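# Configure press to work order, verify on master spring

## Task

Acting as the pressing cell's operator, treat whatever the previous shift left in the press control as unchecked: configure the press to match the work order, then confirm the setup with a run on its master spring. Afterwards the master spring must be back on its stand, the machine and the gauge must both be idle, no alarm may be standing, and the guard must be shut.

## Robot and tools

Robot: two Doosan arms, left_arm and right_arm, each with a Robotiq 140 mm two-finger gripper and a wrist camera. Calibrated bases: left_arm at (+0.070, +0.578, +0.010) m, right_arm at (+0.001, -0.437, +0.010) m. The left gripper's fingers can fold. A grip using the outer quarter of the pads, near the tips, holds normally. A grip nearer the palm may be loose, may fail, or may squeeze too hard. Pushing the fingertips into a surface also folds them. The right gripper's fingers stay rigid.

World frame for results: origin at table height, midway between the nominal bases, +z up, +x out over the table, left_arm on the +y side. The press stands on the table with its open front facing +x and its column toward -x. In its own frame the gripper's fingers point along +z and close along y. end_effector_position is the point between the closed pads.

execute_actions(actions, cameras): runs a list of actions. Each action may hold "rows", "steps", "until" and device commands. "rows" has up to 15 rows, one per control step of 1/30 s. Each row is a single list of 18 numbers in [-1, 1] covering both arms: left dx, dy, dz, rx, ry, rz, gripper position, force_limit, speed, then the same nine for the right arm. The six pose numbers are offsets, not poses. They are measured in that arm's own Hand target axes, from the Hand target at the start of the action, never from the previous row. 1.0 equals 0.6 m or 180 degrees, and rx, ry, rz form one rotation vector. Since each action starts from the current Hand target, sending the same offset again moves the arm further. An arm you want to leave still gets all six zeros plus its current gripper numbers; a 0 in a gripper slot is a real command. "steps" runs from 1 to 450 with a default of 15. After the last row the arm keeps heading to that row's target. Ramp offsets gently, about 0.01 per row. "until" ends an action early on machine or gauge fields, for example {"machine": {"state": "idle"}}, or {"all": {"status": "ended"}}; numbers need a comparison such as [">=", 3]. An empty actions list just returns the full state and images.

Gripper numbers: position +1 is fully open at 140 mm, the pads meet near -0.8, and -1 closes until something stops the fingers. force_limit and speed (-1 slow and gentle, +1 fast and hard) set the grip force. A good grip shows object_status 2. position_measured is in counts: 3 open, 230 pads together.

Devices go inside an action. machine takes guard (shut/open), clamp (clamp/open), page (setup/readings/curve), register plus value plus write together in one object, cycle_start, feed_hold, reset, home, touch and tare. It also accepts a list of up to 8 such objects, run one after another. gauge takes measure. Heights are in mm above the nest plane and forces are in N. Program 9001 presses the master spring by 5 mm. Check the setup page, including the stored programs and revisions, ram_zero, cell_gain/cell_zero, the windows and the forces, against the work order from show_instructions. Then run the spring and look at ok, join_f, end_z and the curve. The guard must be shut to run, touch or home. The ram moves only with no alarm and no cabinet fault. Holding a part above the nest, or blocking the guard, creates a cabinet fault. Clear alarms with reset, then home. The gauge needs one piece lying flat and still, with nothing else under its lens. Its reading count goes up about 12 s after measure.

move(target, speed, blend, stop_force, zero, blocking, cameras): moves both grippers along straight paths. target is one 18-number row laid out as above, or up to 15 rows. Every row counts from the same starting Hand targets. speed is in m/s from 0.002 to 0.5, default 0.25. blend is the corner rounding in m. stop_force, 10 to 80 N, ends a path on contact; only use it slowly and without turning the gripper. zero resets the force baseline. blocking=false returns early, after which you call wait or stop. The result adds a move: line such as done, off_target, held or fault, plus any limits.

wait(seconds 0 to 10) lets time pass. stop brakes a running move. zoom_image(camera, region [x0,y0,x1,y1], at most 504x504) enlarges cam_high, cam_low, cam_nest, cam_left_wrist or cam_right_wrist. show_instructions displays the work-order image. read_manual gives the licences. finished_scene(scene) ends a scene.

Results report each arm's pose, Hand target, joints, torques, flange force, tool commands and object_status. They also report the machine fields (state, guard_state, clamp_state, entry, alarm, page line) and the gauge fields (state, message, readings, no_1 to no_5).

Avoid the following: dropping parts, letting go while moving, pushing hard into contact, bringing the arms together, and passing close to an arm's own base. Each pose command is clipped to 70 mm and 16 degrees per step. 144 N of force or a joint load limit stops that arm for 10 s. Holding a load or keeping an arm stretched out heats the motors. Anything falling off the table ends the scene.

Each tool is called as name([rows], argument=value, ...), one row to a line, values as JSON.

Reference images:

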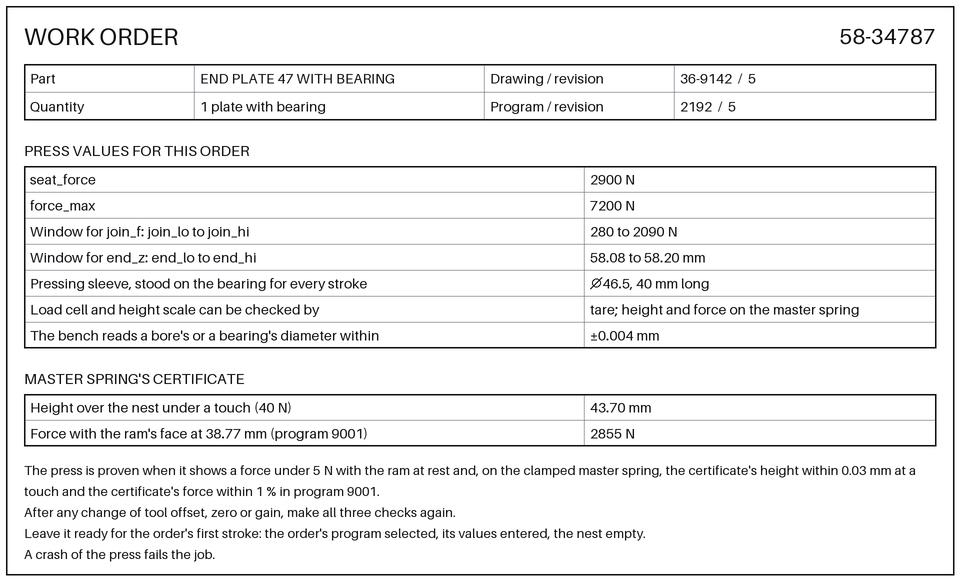

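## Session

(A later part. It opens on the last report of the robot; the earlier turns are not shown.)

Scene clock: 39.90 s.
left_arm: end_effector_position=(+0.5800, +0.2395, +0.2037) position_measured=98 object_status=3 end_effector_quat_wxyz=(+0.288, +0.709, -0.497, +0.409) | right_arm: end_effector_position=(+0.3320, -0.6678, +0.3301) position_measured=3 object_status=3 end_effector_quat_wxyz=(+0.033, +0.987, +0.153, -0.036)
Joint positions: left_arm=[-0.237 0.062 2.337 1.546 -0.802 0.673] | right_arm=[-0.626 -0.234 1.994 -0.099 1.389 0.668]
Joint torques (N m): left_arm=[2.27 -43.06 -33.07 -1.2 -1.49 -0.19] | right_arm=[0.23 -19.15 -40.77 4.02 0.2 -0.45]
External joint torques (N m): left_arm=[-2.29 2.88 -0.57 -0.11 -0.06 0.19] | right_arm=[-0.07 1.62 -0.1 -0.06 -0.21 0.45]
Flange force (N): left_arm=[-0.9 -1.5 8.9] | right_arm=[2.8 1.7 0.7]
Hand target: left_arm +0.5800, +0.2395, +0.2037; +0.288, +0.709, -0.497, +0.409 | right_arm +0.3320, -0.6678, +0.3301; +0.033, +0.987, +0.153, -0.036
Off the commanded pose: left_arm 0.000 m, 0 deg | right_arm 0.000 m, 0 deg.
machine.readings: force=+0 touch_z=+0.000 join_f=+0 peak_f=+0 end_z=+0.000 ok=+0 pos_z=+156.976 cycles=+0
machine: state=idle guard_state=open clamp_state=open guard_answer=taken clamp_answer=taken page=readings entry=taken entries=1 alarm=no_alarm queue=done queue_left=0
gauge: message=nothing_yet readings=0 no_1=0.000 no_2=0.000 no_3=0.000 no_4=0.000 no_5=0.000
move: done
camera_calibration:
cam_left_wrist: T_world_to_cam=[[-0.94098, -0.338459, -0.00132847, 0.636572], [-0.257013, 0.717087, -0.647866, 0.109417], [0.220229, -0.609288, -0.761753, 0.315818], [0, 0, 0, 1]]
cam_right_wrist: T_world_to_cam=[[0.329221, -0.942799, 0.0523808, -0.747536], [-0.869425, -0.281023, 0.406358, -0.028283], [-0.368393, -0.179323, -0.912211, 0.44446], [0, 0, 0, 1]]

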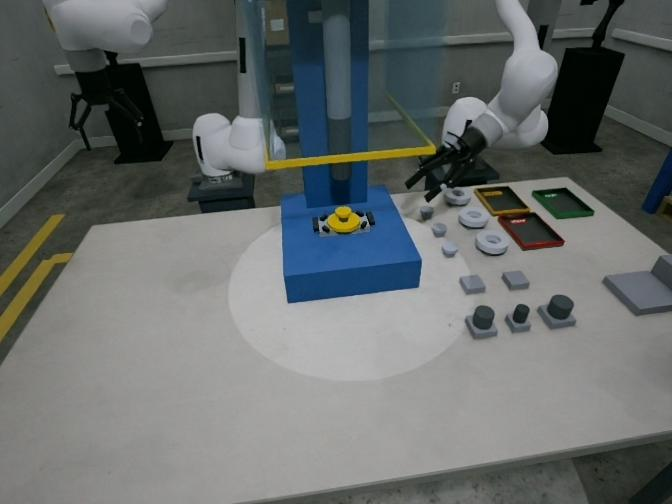

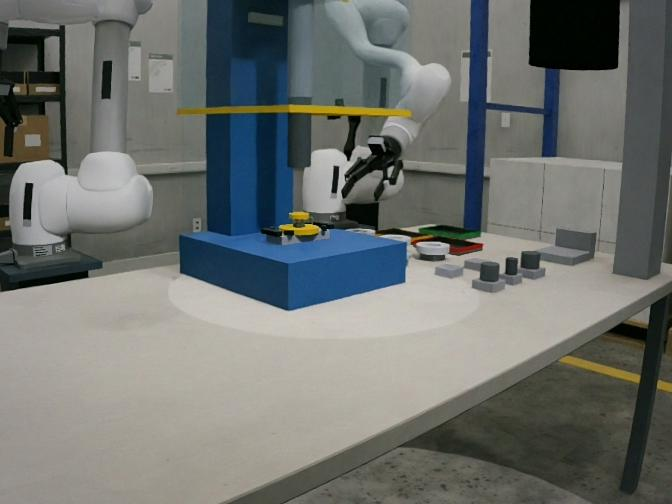

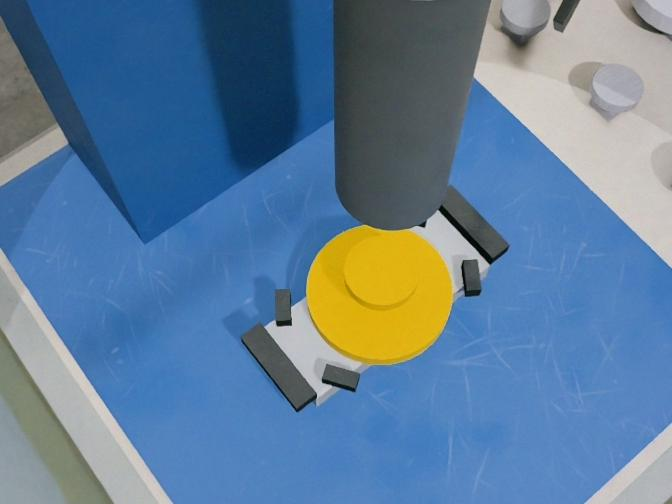

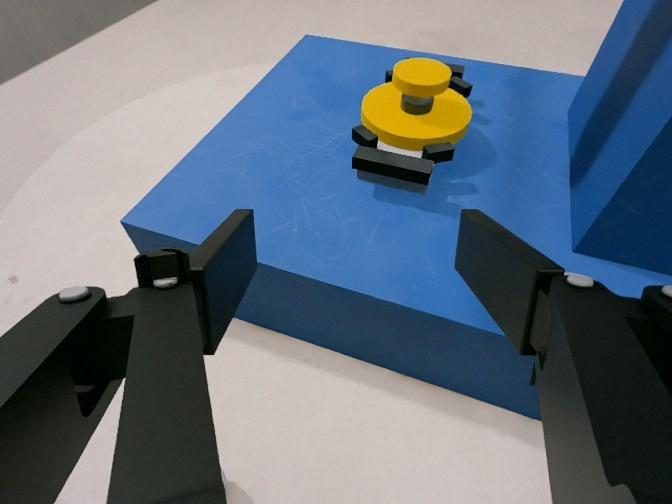

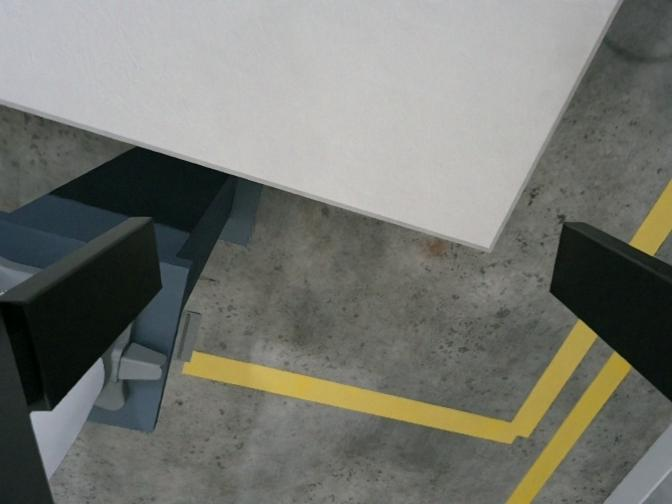

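execute_actions([
  {"machine":[{"clamp":"clamp"},{"guard":"shut"},{"register":"program","value":2192,"write":true}],"rows":[[0,0,-0.0125,0,0,0,0.25,0,-0.5,0,0,0,0,0,0,1,1,1],[0,0,-0.025,0,0,0,0.25,0,-0.5,0,0,0,0,0,0,1,1,1],[0,0,-0.0375,0,0,0,0.25,0,-0.5,0,0,0,0,0,0,1,1,1],[0,0,-0.05,0,0,0,0.25,0,-0.5,0,0,0,0,0,0,1,1,1]],"steps":180,"until":{"all":{"status":"ended"}}},
], cameras=["cam_nest"])

Scene clock: 44.80 s.
left_arm: end_effector_position=(+0.5712, +0.2639, +0.2187) position_measured=98 object_status=3 end_effector_quat_wxyz=(+0.288, +0.709, -0.497, +0.409) | right_arm: end_effector_position=(+0.3320, -0.6678, +0.3301) position_measured=3 object_status=3 end_effector_quat_wxyz=(+0.033, +0.987, +0.153, -0.036)
Joint positions: left_arm=[-0.183 0.019 2.344 1.618 -0.84 0.625] | right_arm=[-0.626 -0.234 1.994 -0.099 1.389 0.668]
Joint torques (N m): left_arm=[2.31 -39.36 -33.41 -1.49 -1.43 -0.2] | right_arm=[0.46 -19.05 -40.74 3.97 0.17 -0.46]
External joint torques (N m): left_arm=[-2.38 2.86 -1.13 -0.14 -0.02 0.2] | right_arm=[-0.26 1.76 -0.09 0 -0.19 0.47]
Flange force (N): left_arm=[0.1 -2.6 9.2] | right_arm=[2.6 2.1 0.8]
Hand target: left_arm +0.5712, +0.2639, +0.2187; +0.288, +0.709, -0.497, +0.409 | right_arm +0.3320, -0.6678, +0.3301; +0.033, +0.987, +0.153, -0.036
Off the commanded pose: left_arm 0.000 m, 0 deg | right_arm 0.000 m, 0 deg.
machine.readings: force=+0 touch_z=+0.000 join_f=+0 peak_f=+0 end_z=+0.000 ok=+0 pos_z=+156.976 cycles=+0
machine: state=idle guard_state=shut clamp_state=clamped guard_answer=taken clamp_answer=taken page=readings entry=taken entries=2 alarm=no_alarm queue=done queue_left=0
gauge: message=nothing_yet readings=0 no_1=0.000 no_2=0.000 no_3=0.000 no_4=0.000 no_5=0.000
Images, in order: cam_nest.

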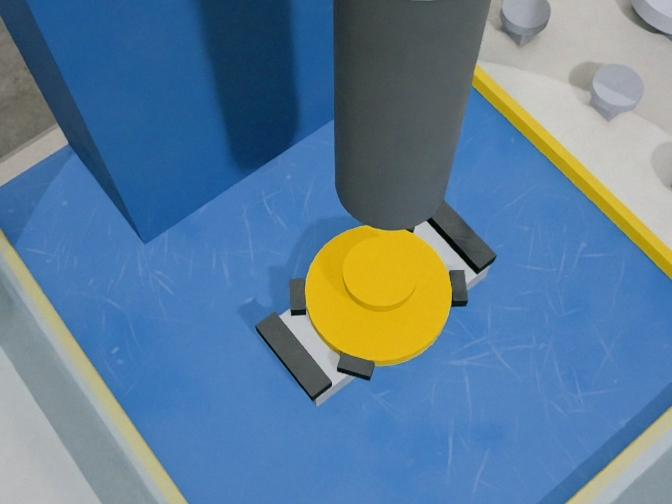

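Clamped. Touch, plus enter the order values meanwhile (in list order).

execute_actions([
  {"machine":[{"register":"seat_force","value":2900,"write":true},{"register":"force_max","value":7200,"write":true},{"register":"join_lo","value":280,"write":true},{"register":"join_hi","value":2090,"write":true},{"register":"end_lo","value":58.08,"write":true},{"register":"end_hi","value":58.20,"write":true},{"touch":true}],"steps":450,"until":{"machine":{"queue":"done"}}},
], cameras=[])

Scene clock: 56.83 s.
left_arm: end_effector_position=(+0.5712, +0.2639, +0.2187) position_measured=98 object_status=3 end_effector_quat_wxyz=(+0.288, +0.709, -0.497, +0.409) | right_arm: end_effector_position=(+0.3320, -0.6678, +0.3301) position_measured=3 object_status=3 end_effector_quat_wxyz=(+0.033, +0.987, +0.153, -0.036)
Joint positions: left_arm=[-0.183 0.019 2.344 1.618 -0.84 0.625] | right_arm=[-0.626 -0.234 1.994 -0.099 1.389 0.668]
Joint torques (N m): left_arm=[2.74 -39.82 -33.48 -1.45 -1.45 -0.14] | right_arm=[0.34 -18.76 -40.61 3.95 0.16 -0.46]
External joint torques (N m): left_arm=[-2.73 3.27 -1.14 -0.19 0.01 0.14] | right_arm=[-0.36 2.01 -0.12 -0.01 -0.18 0.46]
Flange force (N): left_arm=[0.1 -2.7 10.5] | right_arm=[2.8 2.6 0.8]
Hand target: left_arm +0.5712, +0.2639, +0.2187; +0.288, +0.709, -0.497, +0.409 | right_arm +0.3320, -0.6678, +0.3301; +0.033, +0.987, +0.153, -0.036
Tool commands: left_gripper/position=+0.25 left_gripper/force_limit=+0.0 left_gripper/speed=-0.5 right_gripper/position=+1.0 right_gripper/force_limit=+1.0 right_gripper/speed=+1.0
Off the commanded pose: left_arm 0.000 m, 0 deg | right_arm 0.000 m, 0 deg.
machine.readings: force=+0 touch_z=+44.435 join_f=+0 peak_f=+0 end_z=+0.000 ok=+0 pos_z=+156.976 cycles=+0
machine: state=idle guard_state=shut clamp_state=clamped guard_answer=taken clamp_answer=taken page=readings entry=taken entries=9 alarm=no_alarm queue=done queue_left=0
gauge: message=nothing_yet readings=0 no_1=0.000 no_2=0.000 no_3=0.000 no_4=0.000 no_5=0.000

execute_actions([
  {"machine":[{"register":"ram_zero","value":163.759,"write":true},{"register":"program","value":9001,"write":true}],"steps":30,"until":{"machine":{"queue":"done"}}},
  {"machine":{"page":"setup"},"steps":2},
], cameras=[])

execute_actions([
  {"machine":{"page":"readings"},"steps":1},
], cameras=[])

Scene clock: 58.03 s.
left_arm: end_effector_position=(+0.5712, +0.2639, +0.2187) position_measured=98 object_status=3 end_effector_quat_wxyz=(+0.288, +0.709, -0.497, +0.409) | right_arm: end_effector_position=(+0.3320, -0.6678, +0.3301) position_measured=3 object_status=3 end_effector_quat_wxyz=(+0.033, +0.987, +0.153, -0.036)
Joint positions: left_arm=[-0.183 0.019 2.344 1.618 -0.84 0.625] | right_arm=[-0.626 -0.234 1.994 -0.099 1.389 0.668]
Joint torques (N m): left_arm=[2.25 -39.41 -33.35 -1.49 -1.39 -0.16] | right_arm=[0.56 -18.95 -40.78 3.98 0.19 -0.49]
External joint torques (N m): left_arm=[-2.32 2.91 -1.17 -0.13 -0.05 0.16] | right_arm=[-0.6 2.02 0.01 -0.03 -0.21 0.49]
External joint torques at the end of the 1st action: left_arm=[-2.33 3.34 -1.09 -0.16 0.02 0.17] | right_arm=[-0.3 2.09 -0.02 -0.05 -0.19 0.47]
Flange force (N): left_arm=[0.1 -2.9 9.1] | right_arm=[2.3 2.8 1.1]
Flange force at the end of the 1st action (N): left_arm=[-0.4 -3.3 9.8] | right_arm=[2.9 2.5 1.0]
Hand target: left_arm +0.5712, +0.2639, +0.2187; +0.288, +0.709, -0.497, +0.409 | right_arm +0.3320, -0.6678, +0.3301; +0.033, +0.987, +0.153, -0.036
Tool commands: left_gripper/position=+0.25 left_gripper/force_limit=+0.0 left_gripper/speed=-0.5 right_gripper/position=+1.0 right_gripper/force_limit=+1.0 right_gripper/speed=+1.0
Off the commanded pose: left_arm 0.000 m, 0 deg | right_arm 0.000 m, 0 deg.
machine.setup: program=+9001 ram_zero=+163.759 seat_force=+2900 force_max=+7200 join_lo=+280 join_hi=+2090 end_lo=+58.080 end_hi=+58.200 cell_gain=+1.052 cell_zero=-99 program_revision=+1 program_top=+38.770 stored1_number=+2192 stored1_revision=+5 stored2_number=+4839 stored2_revision=+2 stored3_number=+3239 stored3_revision=+6 stored4_number=+6660 stored4_revision=+3 stored5_number=+9001 stored5_revision=+1
machine: state=idle guard_state=shut clamp_state=clamped guard_answer=taken clamp_answer=taken page=setup entry=taken entries=11 alarm=no_alarm queue=done queue_left=0
gauge: message=nothing_yet readings=0 no_1=0.000 no_2=0.000 no_3=0.000 no_4=0.000 no_5=0.000

Scene clock: 58.27 s.
left_arm: end_effector_position=(+0.5712, +0.2639, +0.2187) position_measured=98 object_status=3 end_effector_quat_wxyz=(+0.288, +0.709, -0.497, +0.409) | right_arm: end_effector_position=(+0.3320, -0.6678, +0.3301) position_measured=3 object_status=3 end_effector_quat_wxyz=(+0.033, +0.987, +0.153, -0.036)
Joint positions: left_arm=[-0.183 0.019 2.344 1.618 -0.84 0.625] | right_arm=[-0.626 -0.234 1.994 -0.099 1.389 0.668]
Joint torques (N m): left_arm=[2.35 -39.56 -33.5 -1.48 -1.4 -0.2] | right_arm=[0.34 -19.14 -40.8 3.97 0.18 -0.48]
External joint torques (N m): left_arm=[-2.41 3.04 -1.12 -0.15 -0.05 0.2] | right_arm=[-0.23 1.75 -0.04 -0.02 -0.19 0.48]
Flange force (N): left_arm=[-0.1 -2.9 9.5] | right_arm=[2.7 2.0 0.9]
Hand target: left_arm +0.5712, +0.2639, +0.2187; +0.288, +0.709, -0.497, +0.409 | right_arm +0.3320, -0.6678, +0.3301; +0.033, +0.987, +0.153, -0.036
Tool commands: left_gripper/position=+0.25 left_gripper/force_limit=+0.0 left_gripper/speed=-0.5 right_gripper/position=+1.0 right_gripper/force_limit=+1.0 right_gripper/speed=+1.0
Off the commanded pose: left_arm 0.000 m, 0 deg | right_arm 0.000 m, 0 deg.
machine.readings: force=+0 touch_z=+44.435 join_f=+0 peak_f=+0 end_z=+0.000 ok=+0 pos_z=+156.976 cycles=+0
machine: state=idle guard_state=shut clamp_state=clamped guard_answer=taken clamp_answer=taken page=readings entry=taken entries=11 alarm=no_alarm queue=done queue_left=0
gauge: message=nothing_yet readings=0 no_1=0.000 no_2=0.000 no_3=0.000 no_4=0.000 no_5=0.000

execute_actions([
  {"machine":{"touch":true},"steps":450,"until":{"machine":{"state":"idle"}}},
], cameras=[])

Scene clock: 58.73 s.
left_arm: end_effector_position=(+0.5712, +0.2639, +0.2187) position_measured=98 object_status=3 end_effector_quat_wxyz=(+0.288, +0.709, -0.497, +0.409) | right_arm: end_effector_position=(+0.3320, -0.6678, +0.3301) position_measured=3 object_status=3 end_effector_quat_wxyz=(+0.033, +0.987, +0.153, -0.036)
Joint positions: left_arm=[-0.183 0.019 2.344 1.618 -0.84 0.625] | right_arm=[-0.626 -0.234 1.994 -0.099 1.389 0.668]
Joint torques (N m): left_arm=[2.59 -40.12 -33.54 -1.49 -1.45 -0.14] | right_arm=[0.11 -19.21 -40.7 3.98 0.18 -0.48]
External joint torques (N m): left_arm=[-2.64 3.59 -1.01 -0.14 0 0.14] | right_arm=[0.08 2.36 -0.04 -0.02 -0.2 0.48]
Flange force (N): left_arm=[-0.4 -3.2 10.6] | right_arm=[4.0 2.3 1.0]
Hand target: left_arm +0.5712, +0.2639, +0.2187; +0.288, +0.709, -0.497, +0.409 | right_arm +0.3320, -0.6678, +0.3301; +0.033, +0.987, +0.153, -0.036
Tool commands: left_gripper/position=+0.25 left_gripper/force_limit=+0.0 left_gripper/speed=-0.5 right_gripper/position=+1.0 right_gripper/force_limit=+1.0 right_gripper/speed=+1.0
Off the commanded pose: left_arm 0.000 m, 0 deg | right_arm 0.000 m, 0 deg.
machine.readings: force=+0 touch_z=+44.435 join_f=+0 peak_f=+0 end_z=+0.000 ok=+0 pos_z=+153.441 cycles=+0
machine: state=busy guard_state=shut clamp_state=clamped guard_answer=taken clamp_answer=taken page=readings entry=taken entries=12 alarm=no_alarm queue=running queue_left=0
gauge: message=nothing_yet readings=0 no_1=0.000 no_2=0.000 no_3=0.000 no_4=0.000 no_5=0.000

execute_actions([
  {"steps":450,"until":{"machine":{"queue":"done"}}},
], cameras=[])

Scene clock: 69.13 s.
left_arm: end_effector_position=(+0.5712, +0.2639, +0.2187) position_measured=98 object_status=3 end_effector_quat_wxyz=(+0.288, +0.709, -0.497, +0.409) | right_arm: end_effector_position=(+0.3320, -0.6678, +0.3301) position_measured=3 object_status=3 end_effector_quat_wxyz=(+0.033, +0.987, +0.153, -0.036)
Joint positions: left_arm=[-0.183 0.019 2.344 1.618 -0.84 0.625] | right_arm=[-0.626 -0.234 1.994 -0.099 1.389 0.668]
Joint torques (N m): left_arm=[2.43 -39.61 -33.49 -1.51 -1.46 -0.21] | right_arm=[0.31 -18.81 -40.74 3.99 0.18 -0.44]
External joint torques (N m): left_arm=[-2.5 3.12 -1.08 -0.11 0.01 0.21] | right_arm=[-0.36 2.06 -0.01 -0.04 -0.2 0.45]
Flange force (N): left_arm=[-0.1 -2.8 9.8] | right_arm=[2.7 2.6 1.1]
Hand target: left_arm +0.5712, +0.2639, +0.2187; +0.288, +0.709, -0.497, +0.409 | right_arm +0.3320, -0.6678, +0.3301; +0.033, +0.987, +0.153, -0.036
Tool commands: left_gripper/position=+0.25 left_gripper/force_limit=+0.0 left_gripper/speed=-0.5 right_gripper/position=+1.0 right_gripper/force_limit=+1.0 right_gripper/speed=+1.0
Off the commanded pose: left_arm 0.000 m, 0 deg | right_arm 0.000 m, 0 deg.
machine.readings: force=+0 touch_z=+43.690 join_f=+0 peak_f=+0 end_z=+0.000 ok=+0 pos_z=+156.241 cycles=+0
machine: state=idle guard_state=shut clamp_state=clamped guard_answer=taken clamp_answer=taken page=readings entry=taken entries=12 alarm=no_alarm queue=done queue_left=0
gauge: message=nothing_yet readings=0 no_1=0.000 no_2=0.000 no_3=0.000 no_4=0.000 no_5=0.000

execute_actions([
  {"machine":{"cycle_start":true},"steps":450,"until":{"machine":{"queue":"done"}}},
], cameras=[])

Scene clock: 73.80 s.
left_arm: end_effector_position=(+0.5712, +0.2639, +0.2187) position_measured=98 object_status=3 end_effector_quat_wxyz=(+0.288, +0.709, -0.497, +0.409) | right_arm: end_effector_position=(+0.3320, -0.6678, +0.3301) position_measured=3 object_status=3 end_effector_quat_wxyz=(+0.033, +0.987, +0.153, -0.036)
Joint positions: left_arm=[-0.183 0.019 2.344 1.618 -0.84 0.625] | right_arm=[-0.626 -0.234 1.994 -0.099 1.389 0.668]
Joint torques (N m): left_arm=[2.5 -39.94 -33.54 -1.42 -1.44 -0.15] | right_arm=[0.27 -18.92 -40.73 3.96 0.21 -0.46]
External joint torques (N m): left_arm=[-2.42 3.39 -0.94 -0.22 0 0.15] | right_arm=[-0.24 2.02 -0.02 -0.01 -0.22 0.46]
Flange force (N): left_arm=[-0.6 -3.0 10.1] | right_arm=[2.9 2.4 1.0]
Hand target: left_arm +0.5712, +0.2639, +0.2187; +0.288, +0.709, -0.497, +0.409 | right_arm +0.3320, -0.6678, +0.3301; +0.033, +0.987, +0.153, -0.036
Tool commands: left_gripper/position=+0.25 left_gripper/force_limit=+0.0 left_gripper/speed=-0.5 right_gripper/position=+1.0 right_gripper/force_limit=+1.0 right_gripper/speed=+1.0
Off the commanded pose: left_arm 0.000 m, 0 deg | right_arm 0.000 m, 0 deg.
machine.readings: force=+0 touch_z=+43.690 join_f=+5930 peak_f=+6306 end_z=+38.768 ok=+0 pos_z=+156.241 cycles=+1
machine: state=done guard_state=shut clamp_state=clamped guard_answer=taken clamp_answer=taken page=readings entry=taken entries=13 alarm=no_alarm queue=done queue_left=0
gauge: message=nothing_yet readings=0 no_1=0.000 no_2=0.000 no_3=0.000 no_4=0.000 no_5=0.000

execute_actions([
  {"machine":[{"register":"ram_zero","value":163.716,"write":true},{"register":"cell_gain","value":0.4723,"write":true},{"touch":true},{"cycle_start":true}],"steps":450,"until":{"machine":{"queue":["!=","running"]}}},
  {"steps":450,"until":{"machine":{"queue":["!=","running"]}}},
], cameras=[])

Scene clock: 89.50 s.
left_arm: end_effector_position=(+0.5712, +0.2639, +0.2187) position_measured=98 object_status=3 end_effector_quat_wxyz=(+0.288, +0.709, -0.497, +0.409) | right_arm: end_effector_position=(+0.3320, -0.6678, +0.3301) position_measured=3 object_status=3 end_effector_quat_wxyz=(+0.033, +0.987, +0.153, -0.036)
Joint positions: left_arm=[-0.183 0.019 2.344 1.618 -0.84 0.625] | right_arm=[-0.626 -0.234 1.994 -0.099 1.389 0.668]
Joint torques (N m): left_arm=[2.66 -39.75 -33.62 -1.46 -1.45 -0.19] | right_arm=[0.25 -18.99 -40.7 3.95 0.18 -0.42]
External joint torques (N m): left_arm=[-2.77 3.26 -0.96 -0.16 -0.01 0.19] | right_arm=[-0.15 2.07 -0.01 0 -0.19 0.42]
External joint torques at the end of the 1st action: left_arm=[-2.93 3.21 -1.04 -0.07 -0.04 0.16] | right_arm=[-0.61 2.24 -0.13 0.02 -0.2 0.48]
Flange force (N): left_arm=[-0.1 -2.4 10.5] | right_arm=[3.1 2.4 1.0]
Flange force at the end of the 1st action (N): left_arm=[0.4 -2.4 10.4] | right_arm=[2.6 3.3 1.0]
Hand target: left_arm +0.5712, +0.2639, +0.2187; +0.288, +0.709, -0.497, +0.409 | right_arm +0.3320, -0.6678, +0.3301; +0.033, +0.987, +0.153, -0.036
Tool commands: left_gripper/position=+0.25 left_gripper/force_limit=+0.0 left_gripper/speed=-0.5 right_gripper/position=+1.0 right_gripper/force_limit=+1.0 right_gripper/speed=+1.0
Off the commanded pose: left_arm 0.000 m, 0 deg | right_arm 0.000 m, 0 deg.
machine.readings: force=+0 touch_z=+43.710 join_f=+2684 peak_f=+2848 end_z=+38.768 ok=+0 pos_z=+156.284 cycles=+2
machine: state=done guard_state=shut clamp_state=clamped guard_answer=taken clamp_answer=taken page=readings entry=taken entries=17 alarm=no_alarm queue=done queue_left=0
gauge: message=nothing_yet readings=0 no_1=0.000 no_2=0.000 no_3=0.000 no_4=0.000 no_5=0.000

execute_actions([
  {"machine":[{"register":"program","value":2192,"write":true,"page":"setup"},{"guard":"open","clamp":"open"}],"steps":150,"until":{"machine":{"queue":["!=","running"],"guard_state":"open"}}},
], cameras=["cam_low","cam_nest","cam_left_wrist"])

Scene clock: 92.27 s.
left_arm: end_effector_position=(+0.5712, +0.2639, +0.2187) position_measured=98 object_status=3 end_effector_quat_wxyz=(+0.288, +0.709, -0.497, +0.409) | right_arm: end_effector_position=(+0.3320, -0.6678, +0.3301) position_measured=3 object_status=3 end_effector_quat_wxyz=(+0.033, +0.987, +0.153, -0.036)
Joint positions: left_arm=[-0.183 0.019 2.344 1.618 -0.84 0.625] | right_arm=[-0.626 -0.234 1.994 -0.099 1.389 0.668]
Joint torques (N m): left_arm=[2.64 -39.65 -33.49 -1.52 -1.41 -0.18] | right_arm=[0.35 -18.85 -40.75 3.96 0.19 -0.48]
External joint torques (N m): left_arm=[-2.52 3.07 -1.1 -0.12 -0.03 0.18] | right_arm=[-0.28 1.69 -0.03 -0.01 -0.2 0.48]
Flange force (N): left_arm=[0.0 -2.7 9.7] | right_arm=[2.5 2.0 0.9]
Hand target: left_arm +0.5712, +0.2639, +0.2187; +0.288, +0.709, -0.497, +0.409 | right_arm +0.3320, -0.6678, +0.3301; +0.033, +0.987, +0.153, -0.036
Tool commands: left_gripper/position=+0.25 left_gripper/force_limit=+0.0 left_gripper/speed=-0.5 right_gripper/position=+1.0 right_gripper/force_limit=+1.0 right_gripper/speed=+1.0
Off the commanded pose: left_arm 0.000 m, 0 deg | right_arm 0.000 m, 0 deg.
machine.setup: program=+2192 ram_zero=+163.716 seat_force=+2900 force_max=+7200 join_lo=+280 join_hi=+2090 end_lo=+58.080 end_hi=+58.200 cell_gain=+0.472 cell_zero=-99 program_revision=+5 program_top=+58.200 stored1_number=+2192 stored1_revision=+5 stored2_number=+4839 stored2_revision=+2 stored3_number=+3239 stored3_revision=+6 stored4_number=+6660 stored4_revision=+3 stored5_number=+9001 stored5_revision=+1
machine: state=idle guard_state=open clamp_state=open guard_answer=taken clamp_answer=taken page=setup entry=taken entries=18 alarm=no_alarm queue=done queue_left=0
gauge: message=nothing_yet readings=0 no_1=0.000 no_2=0.000 no_3=0.000 no_4=0.000 no_5=0.000
camera_calibration:
cam_left_wrist: T_world_to_cam=[[-0.940963, -0.338507, -0.00135423, 0.636622], [-0.25703, 0.71707, -0.647879, 0.0993679], [0.220282, -0.609282, -0.761742, 0.344046], [0, 0, 0, 1]]
Images, in order: cam_low, cam_nest, cam_left_wrist.

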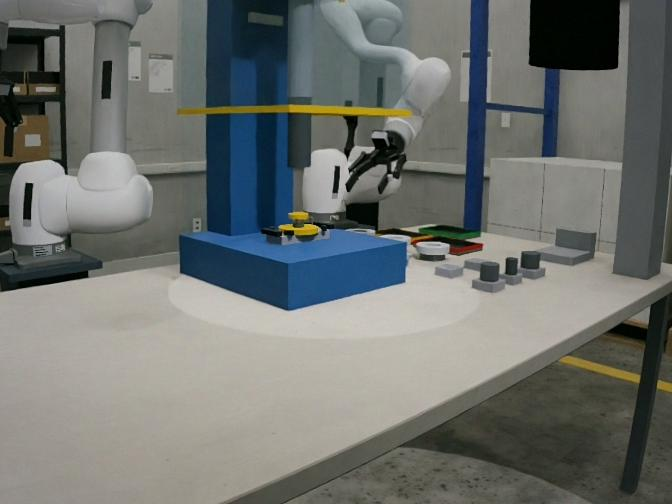

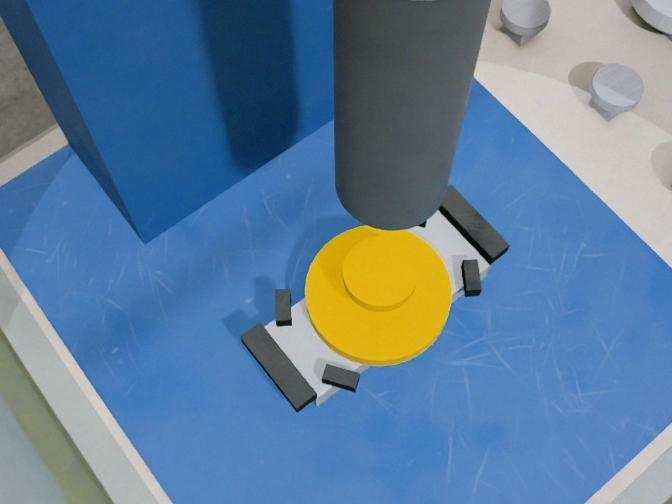

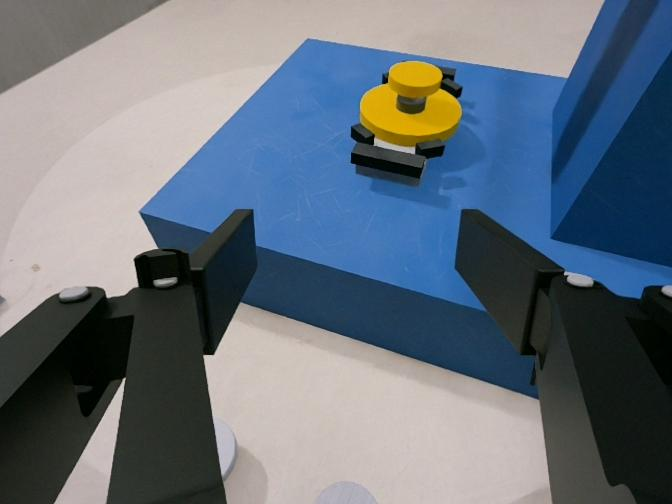

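move([
  [0.0828,0.1036,0.2865,0,0,0,0.25,0,-0.5,0,0,0,0,0,0,1,1,1],
  [0.115,0.1043,0.3823,0,0,0,0.25,0,-0.5,0,0,0,0,0,0,1,1,1],
  [0.115,0.1043,0.3823,0,0,0,-1,0,-1,0,0,0,0,0,0,1,1,1],
], speed=[0.2,0.08,0.08], blend=[0.01,0,0], cameras=["cam_nest","cam_low","cam_left_wrist"])

wait(seconds=0.8, cameras=[])

Scene clock: 96.77 s.
left_arm: end_effector_position=(+0.5917, +0.0234, +0.1639) position_measured=162 object_status=0 end_effector_quat_wxyz=(+0.288, +0.709, -0.497, +0.409) | right_arm: end_effector_position=(+0.3320, -0.6678, +0.3301) position_measured=3 object_status=3 end_effector_quat_wxyz=(+0.033, +0.987, +0.153, -0.036)
Joint positions: left_arm=[-0.649 0.253 2.203 1.078 -0.556 0.87] | right_arm=[-0.626 -0.234 1.994 -0.099 1.389 0.668]
Joint torques (N m): left_arm=[0.86 -56.77 -30.96 0.88 -0.79 -0.17] | right_arm=[0.33 -18.83 -40.72 3.99 0.17 -0.49]
External joint torques (N m): left_arm=[-1.2 -1.96 -1.36 -0.37 -1.12 0.17] | right_arm=[-0.35 2.06 -0.04 -0.04 -0.19 0.49]
Flange force (N): left_arm=[1.1 2.3 0.0] | right_arm=[2.8 2.6 1.0]
Hand target: left_arm +0.5917, +0.0234, +0.1639; +0.288, +0.709, -0.497, +0.409 | right_arm +0.3320, -0.6678, +0.3301; +0.033, +0.987, +0.153, -0.036
Off the commanded pose: left_arm 0.000 m, 0 deg | right_arm 0.000 m, 0 deg.
machine.setup: program=+2192 ram_zero=+163.716 seat_force=+2900 force_max=+7200 join_lo=+280 join_hi=+2090 end_lo=+58.080 end_hi=+58.200 cell_gain=+0.472 cell_zero=-99 program_revision=+5 program_top=+58.200 stored1_number=+2192 stored1_revision=+5 stored2_number=+4839 stored2_revision=+2 stored3_number=+3239 stored3_revision=+6 stored4_number=+6660 stored4_revision=+3 stored5_number=+9001 stored5_revision=+1
machine: state=idle guard_state=open clamp_state=open guard_answer=taken clamp_answer=taken page=setup entry=taken entries=18 alarm=no_alarm queue=done queue_left=0
gauge: message=nothing_yet readings=0 no_1=0.000 no_2=0.000 no_3=0.000 no_4=0.000 no_5=0.000
move: done
camera_calibration:
cam_left_wrist: T_world_to_cam=[[-0.94097, -0.338488, -0.00135409, 0.574384], [-0.257015, 0.717073, -0.647881, 0.241632], [0.220271, -0.609288, -0.761741, 0.151221], [0, 0, 0, 1]]
Images, in order: cam_low, cam_nest, cam_left_wrist.

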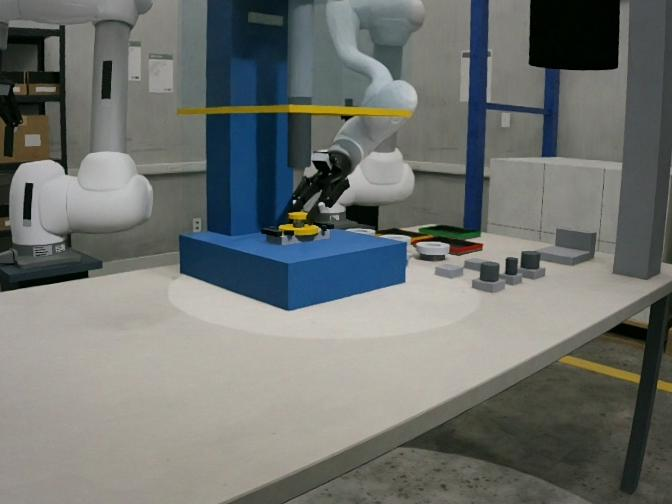

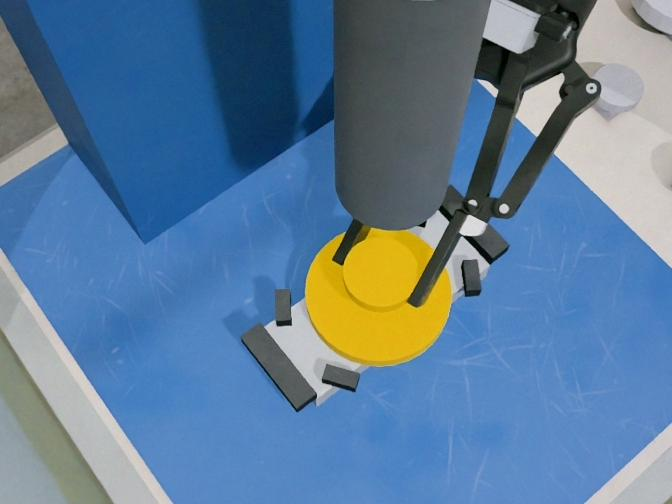

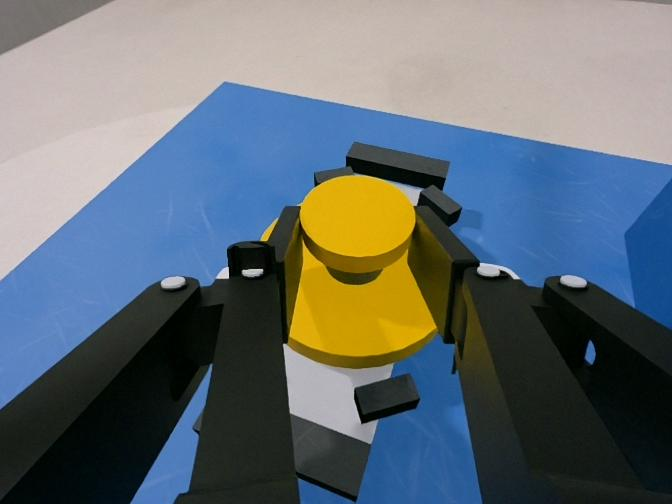

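Scene clock: 97.57 s.
left_arm: end_effector_position=(+0.5917, +0.0234, +0.1639) position_measured=162 object_status=2 end_effector_quat_wxyz=(+0.288, +0.709, -0.497, +0.409) | right_arm: end_effector_position=(+0.3320, -0.6678, +0.3301) position_measured=3 object_status=3 end_effector_quat_wxyz=(+0.033, +0.987, +0.153, -0.036)
Joint positions: left_arm=[-0.649 0.253 2.203 1.078 -0.556 0.87] | right_arm=[-0.626 -0.234 1.994 -0.099 1.389 0.668]
Joint torques (N m): left_arm=[0.82 -56.31 -30.97 0.82 -0.82 -0.12] | right_arm=[0.52 -19 -40.62 4 0.17 -0.46]
External joint torques (N m): left_arm=[-0.71 -2.41 -1.13 -0.36 -1.06 0.12] | right_arm=[-0.46 1.77 -0.21 -0.04 -0.18 0.47]
Flange force (N): left_arm=[1.2 2.0 -1.5] | right_arm=[2.3 2.6 0.6]
Hand target: left_arm +0.5917, +0.0234, +0.1639; +0.288, +0.709, -0.497, +0.409 | right_arm +0.3320, -0.6678, +0.3301; +0.033, +0.987, +0.153, -0.036
Tool commands: left_gripper/position=-1.0 left_gripper/force_limit=+0.0 left_gripper/speed=-1.0 right_gripper/position=+1.0 right_gripper/force_limit=+1.0 right_gripper/speed=+1.0
Off the commanded pose: left_arm 0.000 m, 0 deg | right_arm 0.000 m, 0 deg.
machine.setup: program=+2192 ram_zero=+163.716 seat_force=+2900 force_max=+7200 join_lo=+280 join_hi=+2090 end_lo=+58.080 end_hi=+58.200 cell_gain=+0.472 cell_zero=-99 program_revision=+5 program_top=+58.200 stored1_number=+2192 stored1_revision=+5 stored2_number=+4839 stored2_revision=+2 stored3_number=+3239 stored3_revision=+6 stored4_number=+6660 stored4_revision=+3 stored5_number=+9001 stored5_revision=+1
machine: state=idle guard_state=open clamp_state=open guard_answer=taken clamp_answer=taken page=setup entry=taken entries=18 alarm=no_alarm queue=done queue_left=0
gauge: message=nothing_yet readings=0 no_1=0.000 no_2=0.000 no_3=0.000 no_4=0.000 no_5=0.000
wait: 0.80 s

move([
  [0.0592,0,-0.0342,0,0,0,-1,0,-1,0,0,0,0,0,0,1,1,1],
  [-0.0188,-0.0022,-0.2025,0,0,0,-1,0,-1,0,0,0,0,0,0,1,1,1],
  [0.0007,-0.0025,-0.2862,0,0,0,-1,0,-1,0,0,0,0,0,0,1,1,1],
  [-0.2668,-0.5608,-0.5025,0.2887,0,-0.1667,-1,0,-1,0,0,0,0,0,0,1,1,1],
], speed=[0.06,0.15,0.2,0.22], blend=[0.008,0.015,0.02,0], cameras=["cam_high","cam_low","cam_left_wrist"])

zoom_image(camera="cam_high", region=[430, 190, 590, 310])

Scene clock: 103.07 s.
left_arm: end_effector_position=(+0.7919, +0.4587, +0.1756) position_measured=162 object_status=2 end_effector_quat_wxyz=(+0.044, +0.863, -0.076, +0.498) | right_arm: end_effector_position=(+0.3320, -0.6678, +0.3301) position_measured=3 object_status=3 end_effector_quat_wxyz=(+0.033, +0.987, +0.153, -0.036)
Joint positions: left_arm=[-0.225 0.146 2.313 -0.137 -0.367 1.67] | right_arm=[-0.626 -0.234 1.994 -0.099 1.389 0.668]
Joint torques (N m): left_arm=[2 -53.41 -33.14 3.1 -4.82 -0.24] | right_arm=[0.44 -19.14 -40.62 3.99 0.16 -0.44]
External joint torques (N m): left_arm=[-1.97 8.87 4.05 -0.26 2.35 0.24] | right_arm=[-0.35 2.01 -0.23 -0.02 -0.18 0.44]
Flange force (N): left_arm=[0.0 0.0 0.0] | right_arm=[2.8 2.8 0.7]
Hand target: left_arm +0.7919, +0.4587, +0.1756; +0.044, +0.863, -0.076, +0.498 | right_arm +0.3320, -0.6678, +0.3301; +0.033, +0.987, +0.153, -0.036
Off the commanded pose: left_arm 0.000 m, 0 deg | right_arm 0.000 m, 0 deg.
machine.setup: program=+2192 ram_zero=+163.716 seat_force=+2900 force_max=+7200 join_lo=+280 join_hi=+2090 end_lo=+58.080 end_hi=+58.200 cell_gain=+0.472 cell_zero=-99 program_revision=+5 program_top=+58.200 stored1_number=+2192 stored1_revision=+5 stored2_number=+4839 stored2_revision=+2 stored3_number=+3239 stored3_revision=+6 stored4_number=+6660 stored4_revision=+3 stored5_number=+9001 stored5_revision=+1
machine: state=idle guard_state=open clamp_state=open guard_answer=taken clamp_answer=taken page=setup entry=taken entries=18 alarm=no_alarm queue=done queue_left=0
gauge: message=nothing_yet readings=0 no_1=0.000 no_2=0.000 no_3=0.000 no_4=0.000 no_5=0.000
move: done
camera_calibration:
cam_left_wrist: T_world_to_cam=[[-0.177208, -0.984172, -0.00153687, 0.601572], [-0.750155, 0.136082, -0.647108, 0.645413], [0.637075, -0.11352, -0.762396, -0.176113], [0, 0, 0, 1]]
Images, in order: cam_high, cam_low, cam_left_wrist.

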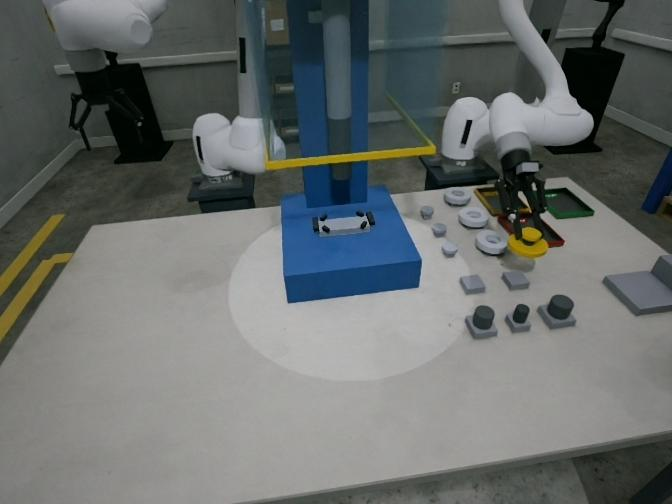

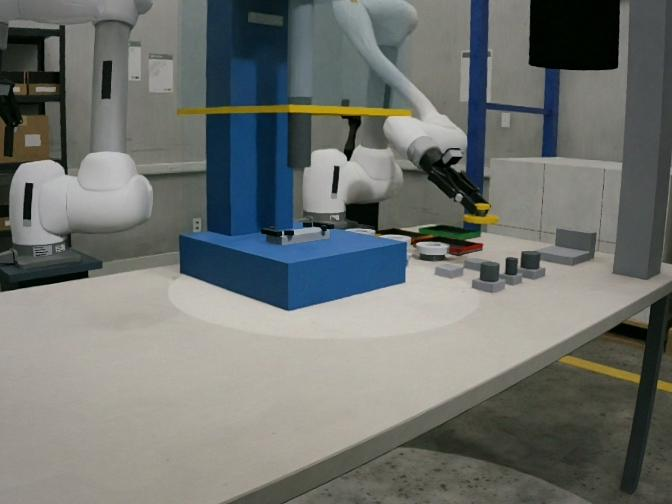

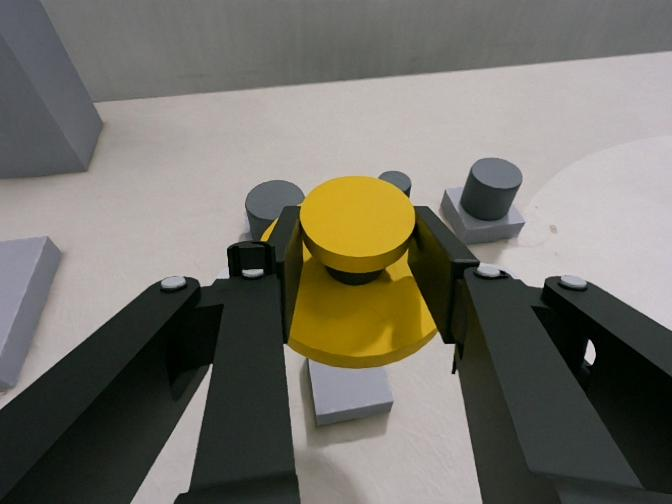

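Scaled by 3.150.

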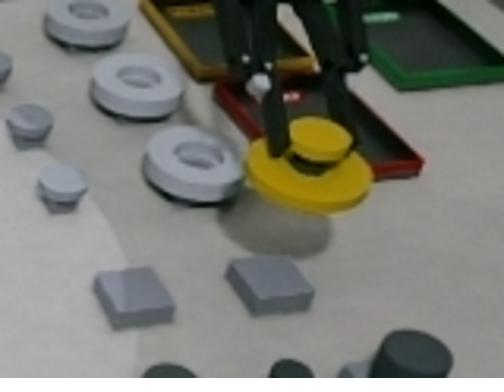

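execute_actions([
  {"machine":{"guard":"shut"},"steps":1},
], cameras=[])

move(target=[-0.1558,-0.0003,0.0887,0,0,0,-1,0,-1,0,0,0,0,0,0,1,1,1], speed=0.1, cameras=["cam_high","cam_low","cam_left_wrist"])

zoom_image(camera="cam_high", region=[480, 220, 560, 300])

zoom_image(camera="cam_low", region=[440, 220, 510, 275])

Scene clock: 103.77 s.
left_arm: end_effector_position=(+0.7919, +0.4587, +0.1756) position_measured=162 object_status=2 end_effector_quat_wxyz=(+0.044, +0.863, -0.076, +0.498) | right_arm: end_effector_position=(+0.3320, -0.6678, +0.3301) position_measured=3 object_status=3 end_effector_quat_wxyz=(+0.033, +0.987, +0.153, -0.036)
Joint positions: left_arm=[-0.225 0.146 2.313 -0.137 -0.367 1.67] | right_arm=[-0.626 -0.234 1.994 -0.099 1.389 0.668]
Joint torques (N m): left_arm=[2.55 -53.45 -33.05 3.09 -4.87 -0.17] | right_arm=[0.46 -18.7 -40.86 3.97 0.17 -0.44]
External joint torques (N m): left_arm=[-2.32 8.87 4.02 -0.26 2.41 0.17] | right_arm=[-0.66 2.41 0.25 -0.04 -0.19 0.44]
Flange force (N): left_arm=[0.0 0.0 0.0] | right_arm=[2.3 3.2 1.6]
Hand target: left_arm +0.7919, +0.4587, +0.1756; +0.044, +0.863, -0.076, +0.498 | right_arm +0.3320, -0.6678, +0.3301; +0.033, +0.987, +0.153, -0.036
Tool commands: left_gripper/position=-1.0 left_gripper/force_limit=+0.0 left_gripper/speed=-1.0 right_gripper/position=+1.0 right_gripper/force_limit=+1.0 right_gripper/speed=+1.0
Off the commanded pose: left_arm 0.000 m, 0 deg | right_arm 0.000 m, 0 deg.
machine.setup: program=+2192 ram_zero=+163.716 seat_force=+2900 force_max=+7200 join_lo=+280 join_hi=+2090 end_lo=+58.080 end_hi=+58.200 cell_gain=+0.472 cell_zero=-99 program_revision=+5 program_top=+58.200 stored1_number=+2192 stored1_revision=+5 stored2_number=+4839 stored2_revision=+2 stored3_number=+3239 stored3_revision=+6 stored4_number=+6660 stored4_revision=+3 stored5_number=+9001 stored5_revision=+1
machine: state=idle guard_state=between clamp_state=open guard_answer=taken clamp_answer=taken page=setup entry=taken entries=18 alarm=no_alarm queue=running queue_left=0
gauge: message=nothing_yet readings=0 no_1=0.000 no_2=0.000 no_3=0.000 no_4=0.000 no_5=0.000

Scene clock: 105.17 s.
left_arm: end_effector_position=(+0.7912, +0.4589, +0.0681) position_measured=162 object_status=2 end_effector_quat_wxyz=(+0.044, +0.863, -0.076, +0.498) | right_arm: end_effector_position=(+0.3320, -0.6678, +0.3301) position_measured=3 object_status=3 end_effector_quat_wxyz=(+0.033, +0.987, +0.153, -0.036)
Joint positions: left_arm=[-0.225 0.352 2.369 -0.084 -0.626 1.609] | right_arm=[-0.626 -0.234 1.994 -0.099 1.389 0.668]
Joint torques (N m): left_arm=[2.37 -65.46 -23.13 2.1 -4.92 -0.2] | right_arm=[0.07 -18.78 -40.68 3.96 0.17 -0.46]
External joint torques (N m): left_arm=[-2.17 9.24 3.49 -0.27 2.44 0.2] | right_arm=[0.1 1.3 -0.19 0 -0.19 0.46]
Flange force (N): left_arm=[-10.5 5.8 10.9] | right_arm=[2.9 1.1 0.4]
Hand target: left_arm +0.7912, +0.4589, +0.0680; +0.044, +0.863, -0.076, +0.498 | right_arm +0.3320, -0.6678, +0.3301; +0.033, +0.987, +0.153, -0.036
Off the commanded pose: left_arm 0.000 m, 0 deg | right_arm 0.000 m, 0 deg.
machine.setup: program=+2192 ram_zero=+163.716 seat_force=+2900 force_max=+7200 join_lo=+280 join_hi=+2090 end_lo=+58.080 end_hi=+58.200 cell_gain=+0.472 cell_zero=-99 program_revision=+5 program_top=+58.200 stored1_number=+2192 stored1_revision=+5 stored2_number=+4839 stored2_revision=+2 stored3_number=+3239 stored3_revision=+6 stored4_number=+6660 stored4_revision=+3 stored5_number=+9001 stored5_revision=+1
machine: state=idle guard_state=shut clamp_state=open guard_answer=taken clamp_answer=taken page=setup entry=taken entries=18 alarm=no_alarm queue=running queue_left=0
gauge: message=nothing_yet readings=0 no_1=0.000 no_2=0.000 no_3=0.000 no_4=0.000 no_5=0.000
move: done
camera_calibration:
cam_left_wrist: T_world_to_cam=[[-0.177213, -0.984171, -0.00154936, 0.601496], [-0.750179, 0.136098, -0.647077, 0.575212], [0.637046, -0.113508, -0.762423, -0.257603], [0, 0, 0, 1]]
Images, in order: cam_high, cam_low, cam_left_wrist.

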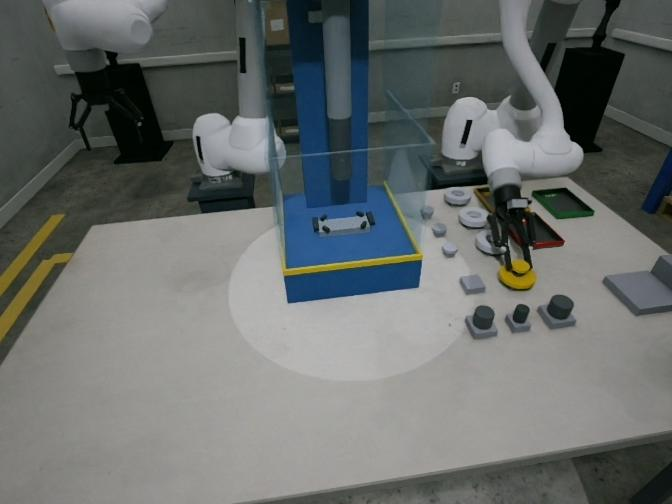

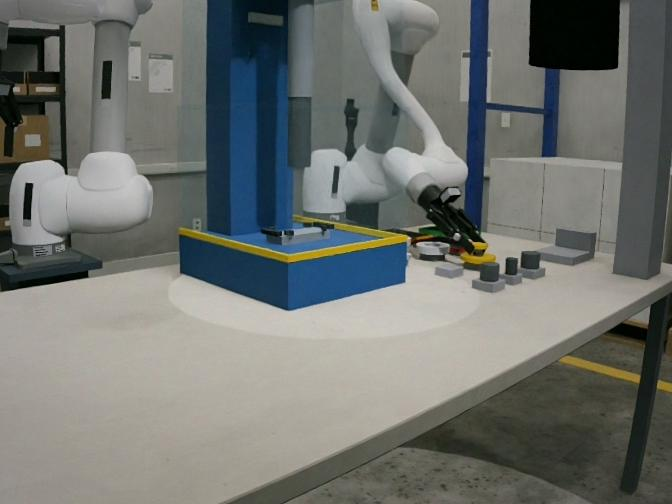

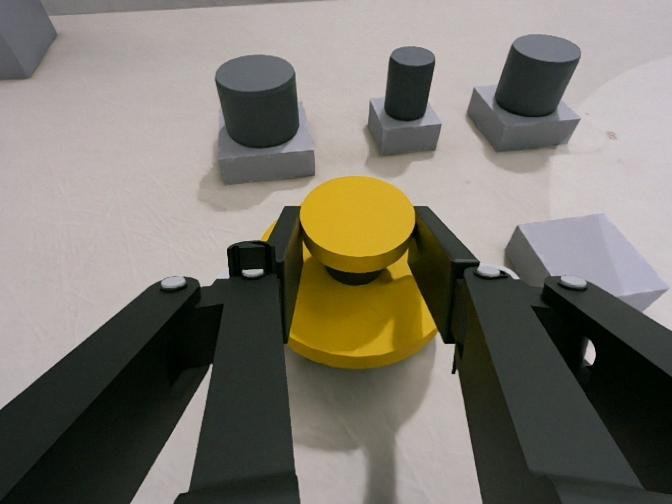

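Scaled by 6.300.

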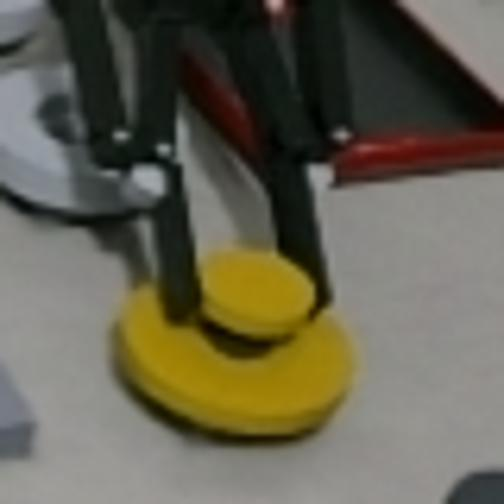

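Scaled by 7.200.

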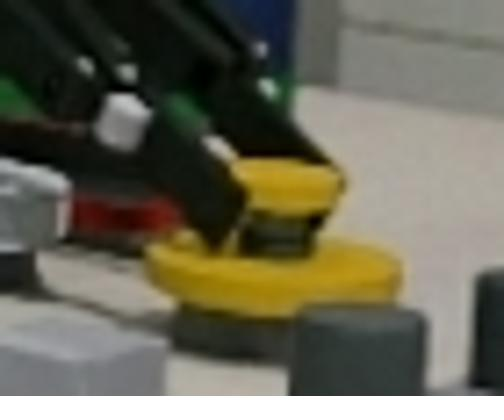

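move(target=[-0.0087,0,0.005,0,0,0,-1,0,-1,0,0,0,0,0,0,1,1,1], speed=0.01, stop_force=10, cameras=[])

Scene clock: 106.67 s.
left_arm: end_effector_position=(+0.7914, +0.4589, +0.0654) position_measured=162 object_status=2 end_effector_quat_wxyz=(+0.044, +0.863, -0.076, +0.498) | right_arm: end_effector_position=(+0.3320, -0.6678, +0.3301) position_measured=3 object_status=3 end_effector_quat_wxyz=(+0.033, +0.987, +0.153, -0.036)
Joint positions: left_arm=[-0.225 0.358 2.369 -0.083 -0.634 1.608] | right_arm=[-0.626 -0.234 1.994 -0.099 1.389 0.668]
Joint torques (N m): left_arm=[1.98 -47.74 -13.88 2.07 1.8 -0.2] | right_arm=[0.1 -19.19 -40.76 3.99 0.17 -0.45]
External joint torques (N m): left_arm=[-2 -8.77 -5.57 -0.24 -4.28 0.2] | right_arm=[-0.1 2.11 -0.07 -0.03 -0.18 0.46]
Flange force (N): left_arm=[7.6 6.0 -6.8] | right_arm=[3.3 2.3 0.9]
Hand target: left_arm +0.7914, +0.4589, +0.0655; +0.044, +0.863, -0.076, +0.498 (not the last commanded pose) | right_arm +0.3320, -0.6678, +0.3301; +0.033, +0.987, +0.153, -0.036
Off the commanded pose: left_arm 0.003 m, 0 deg | right_arm 0.000 m, 0 deg.
machine.setup: program=+2192 ram_zero=+163.716 seat_force=+2900 force_max=+7200 join_lo=+280 join_hi=+2090 end_lo=+58.080 end_hi=+58.200 cell_gain=+0.472 cell_zero=-99 program_revision=+5 program_top=+58.200 stored1_number=+2192 stored1_revision=+5 stored2_number=+4839 stored2_revision=+2 stored3_number=+3239 stored3_revision=+6 stored4_number=+6660 stored4_revision=+3 stored5_number=+9001 stored5_revision=+1
machine: state=idle guard_state=shut clamp_state=open guard_answer=taken clamp_answer=taken page=setup entry=taken entries=18 alarm=no_alarm queue=done queue_left=0
gauge: message=nothing_yet readings=0 no_1=0.000 no_2=0.000 no_3=0.000 no_4=0.000 no_5=0.000
move: contact (left_arm)


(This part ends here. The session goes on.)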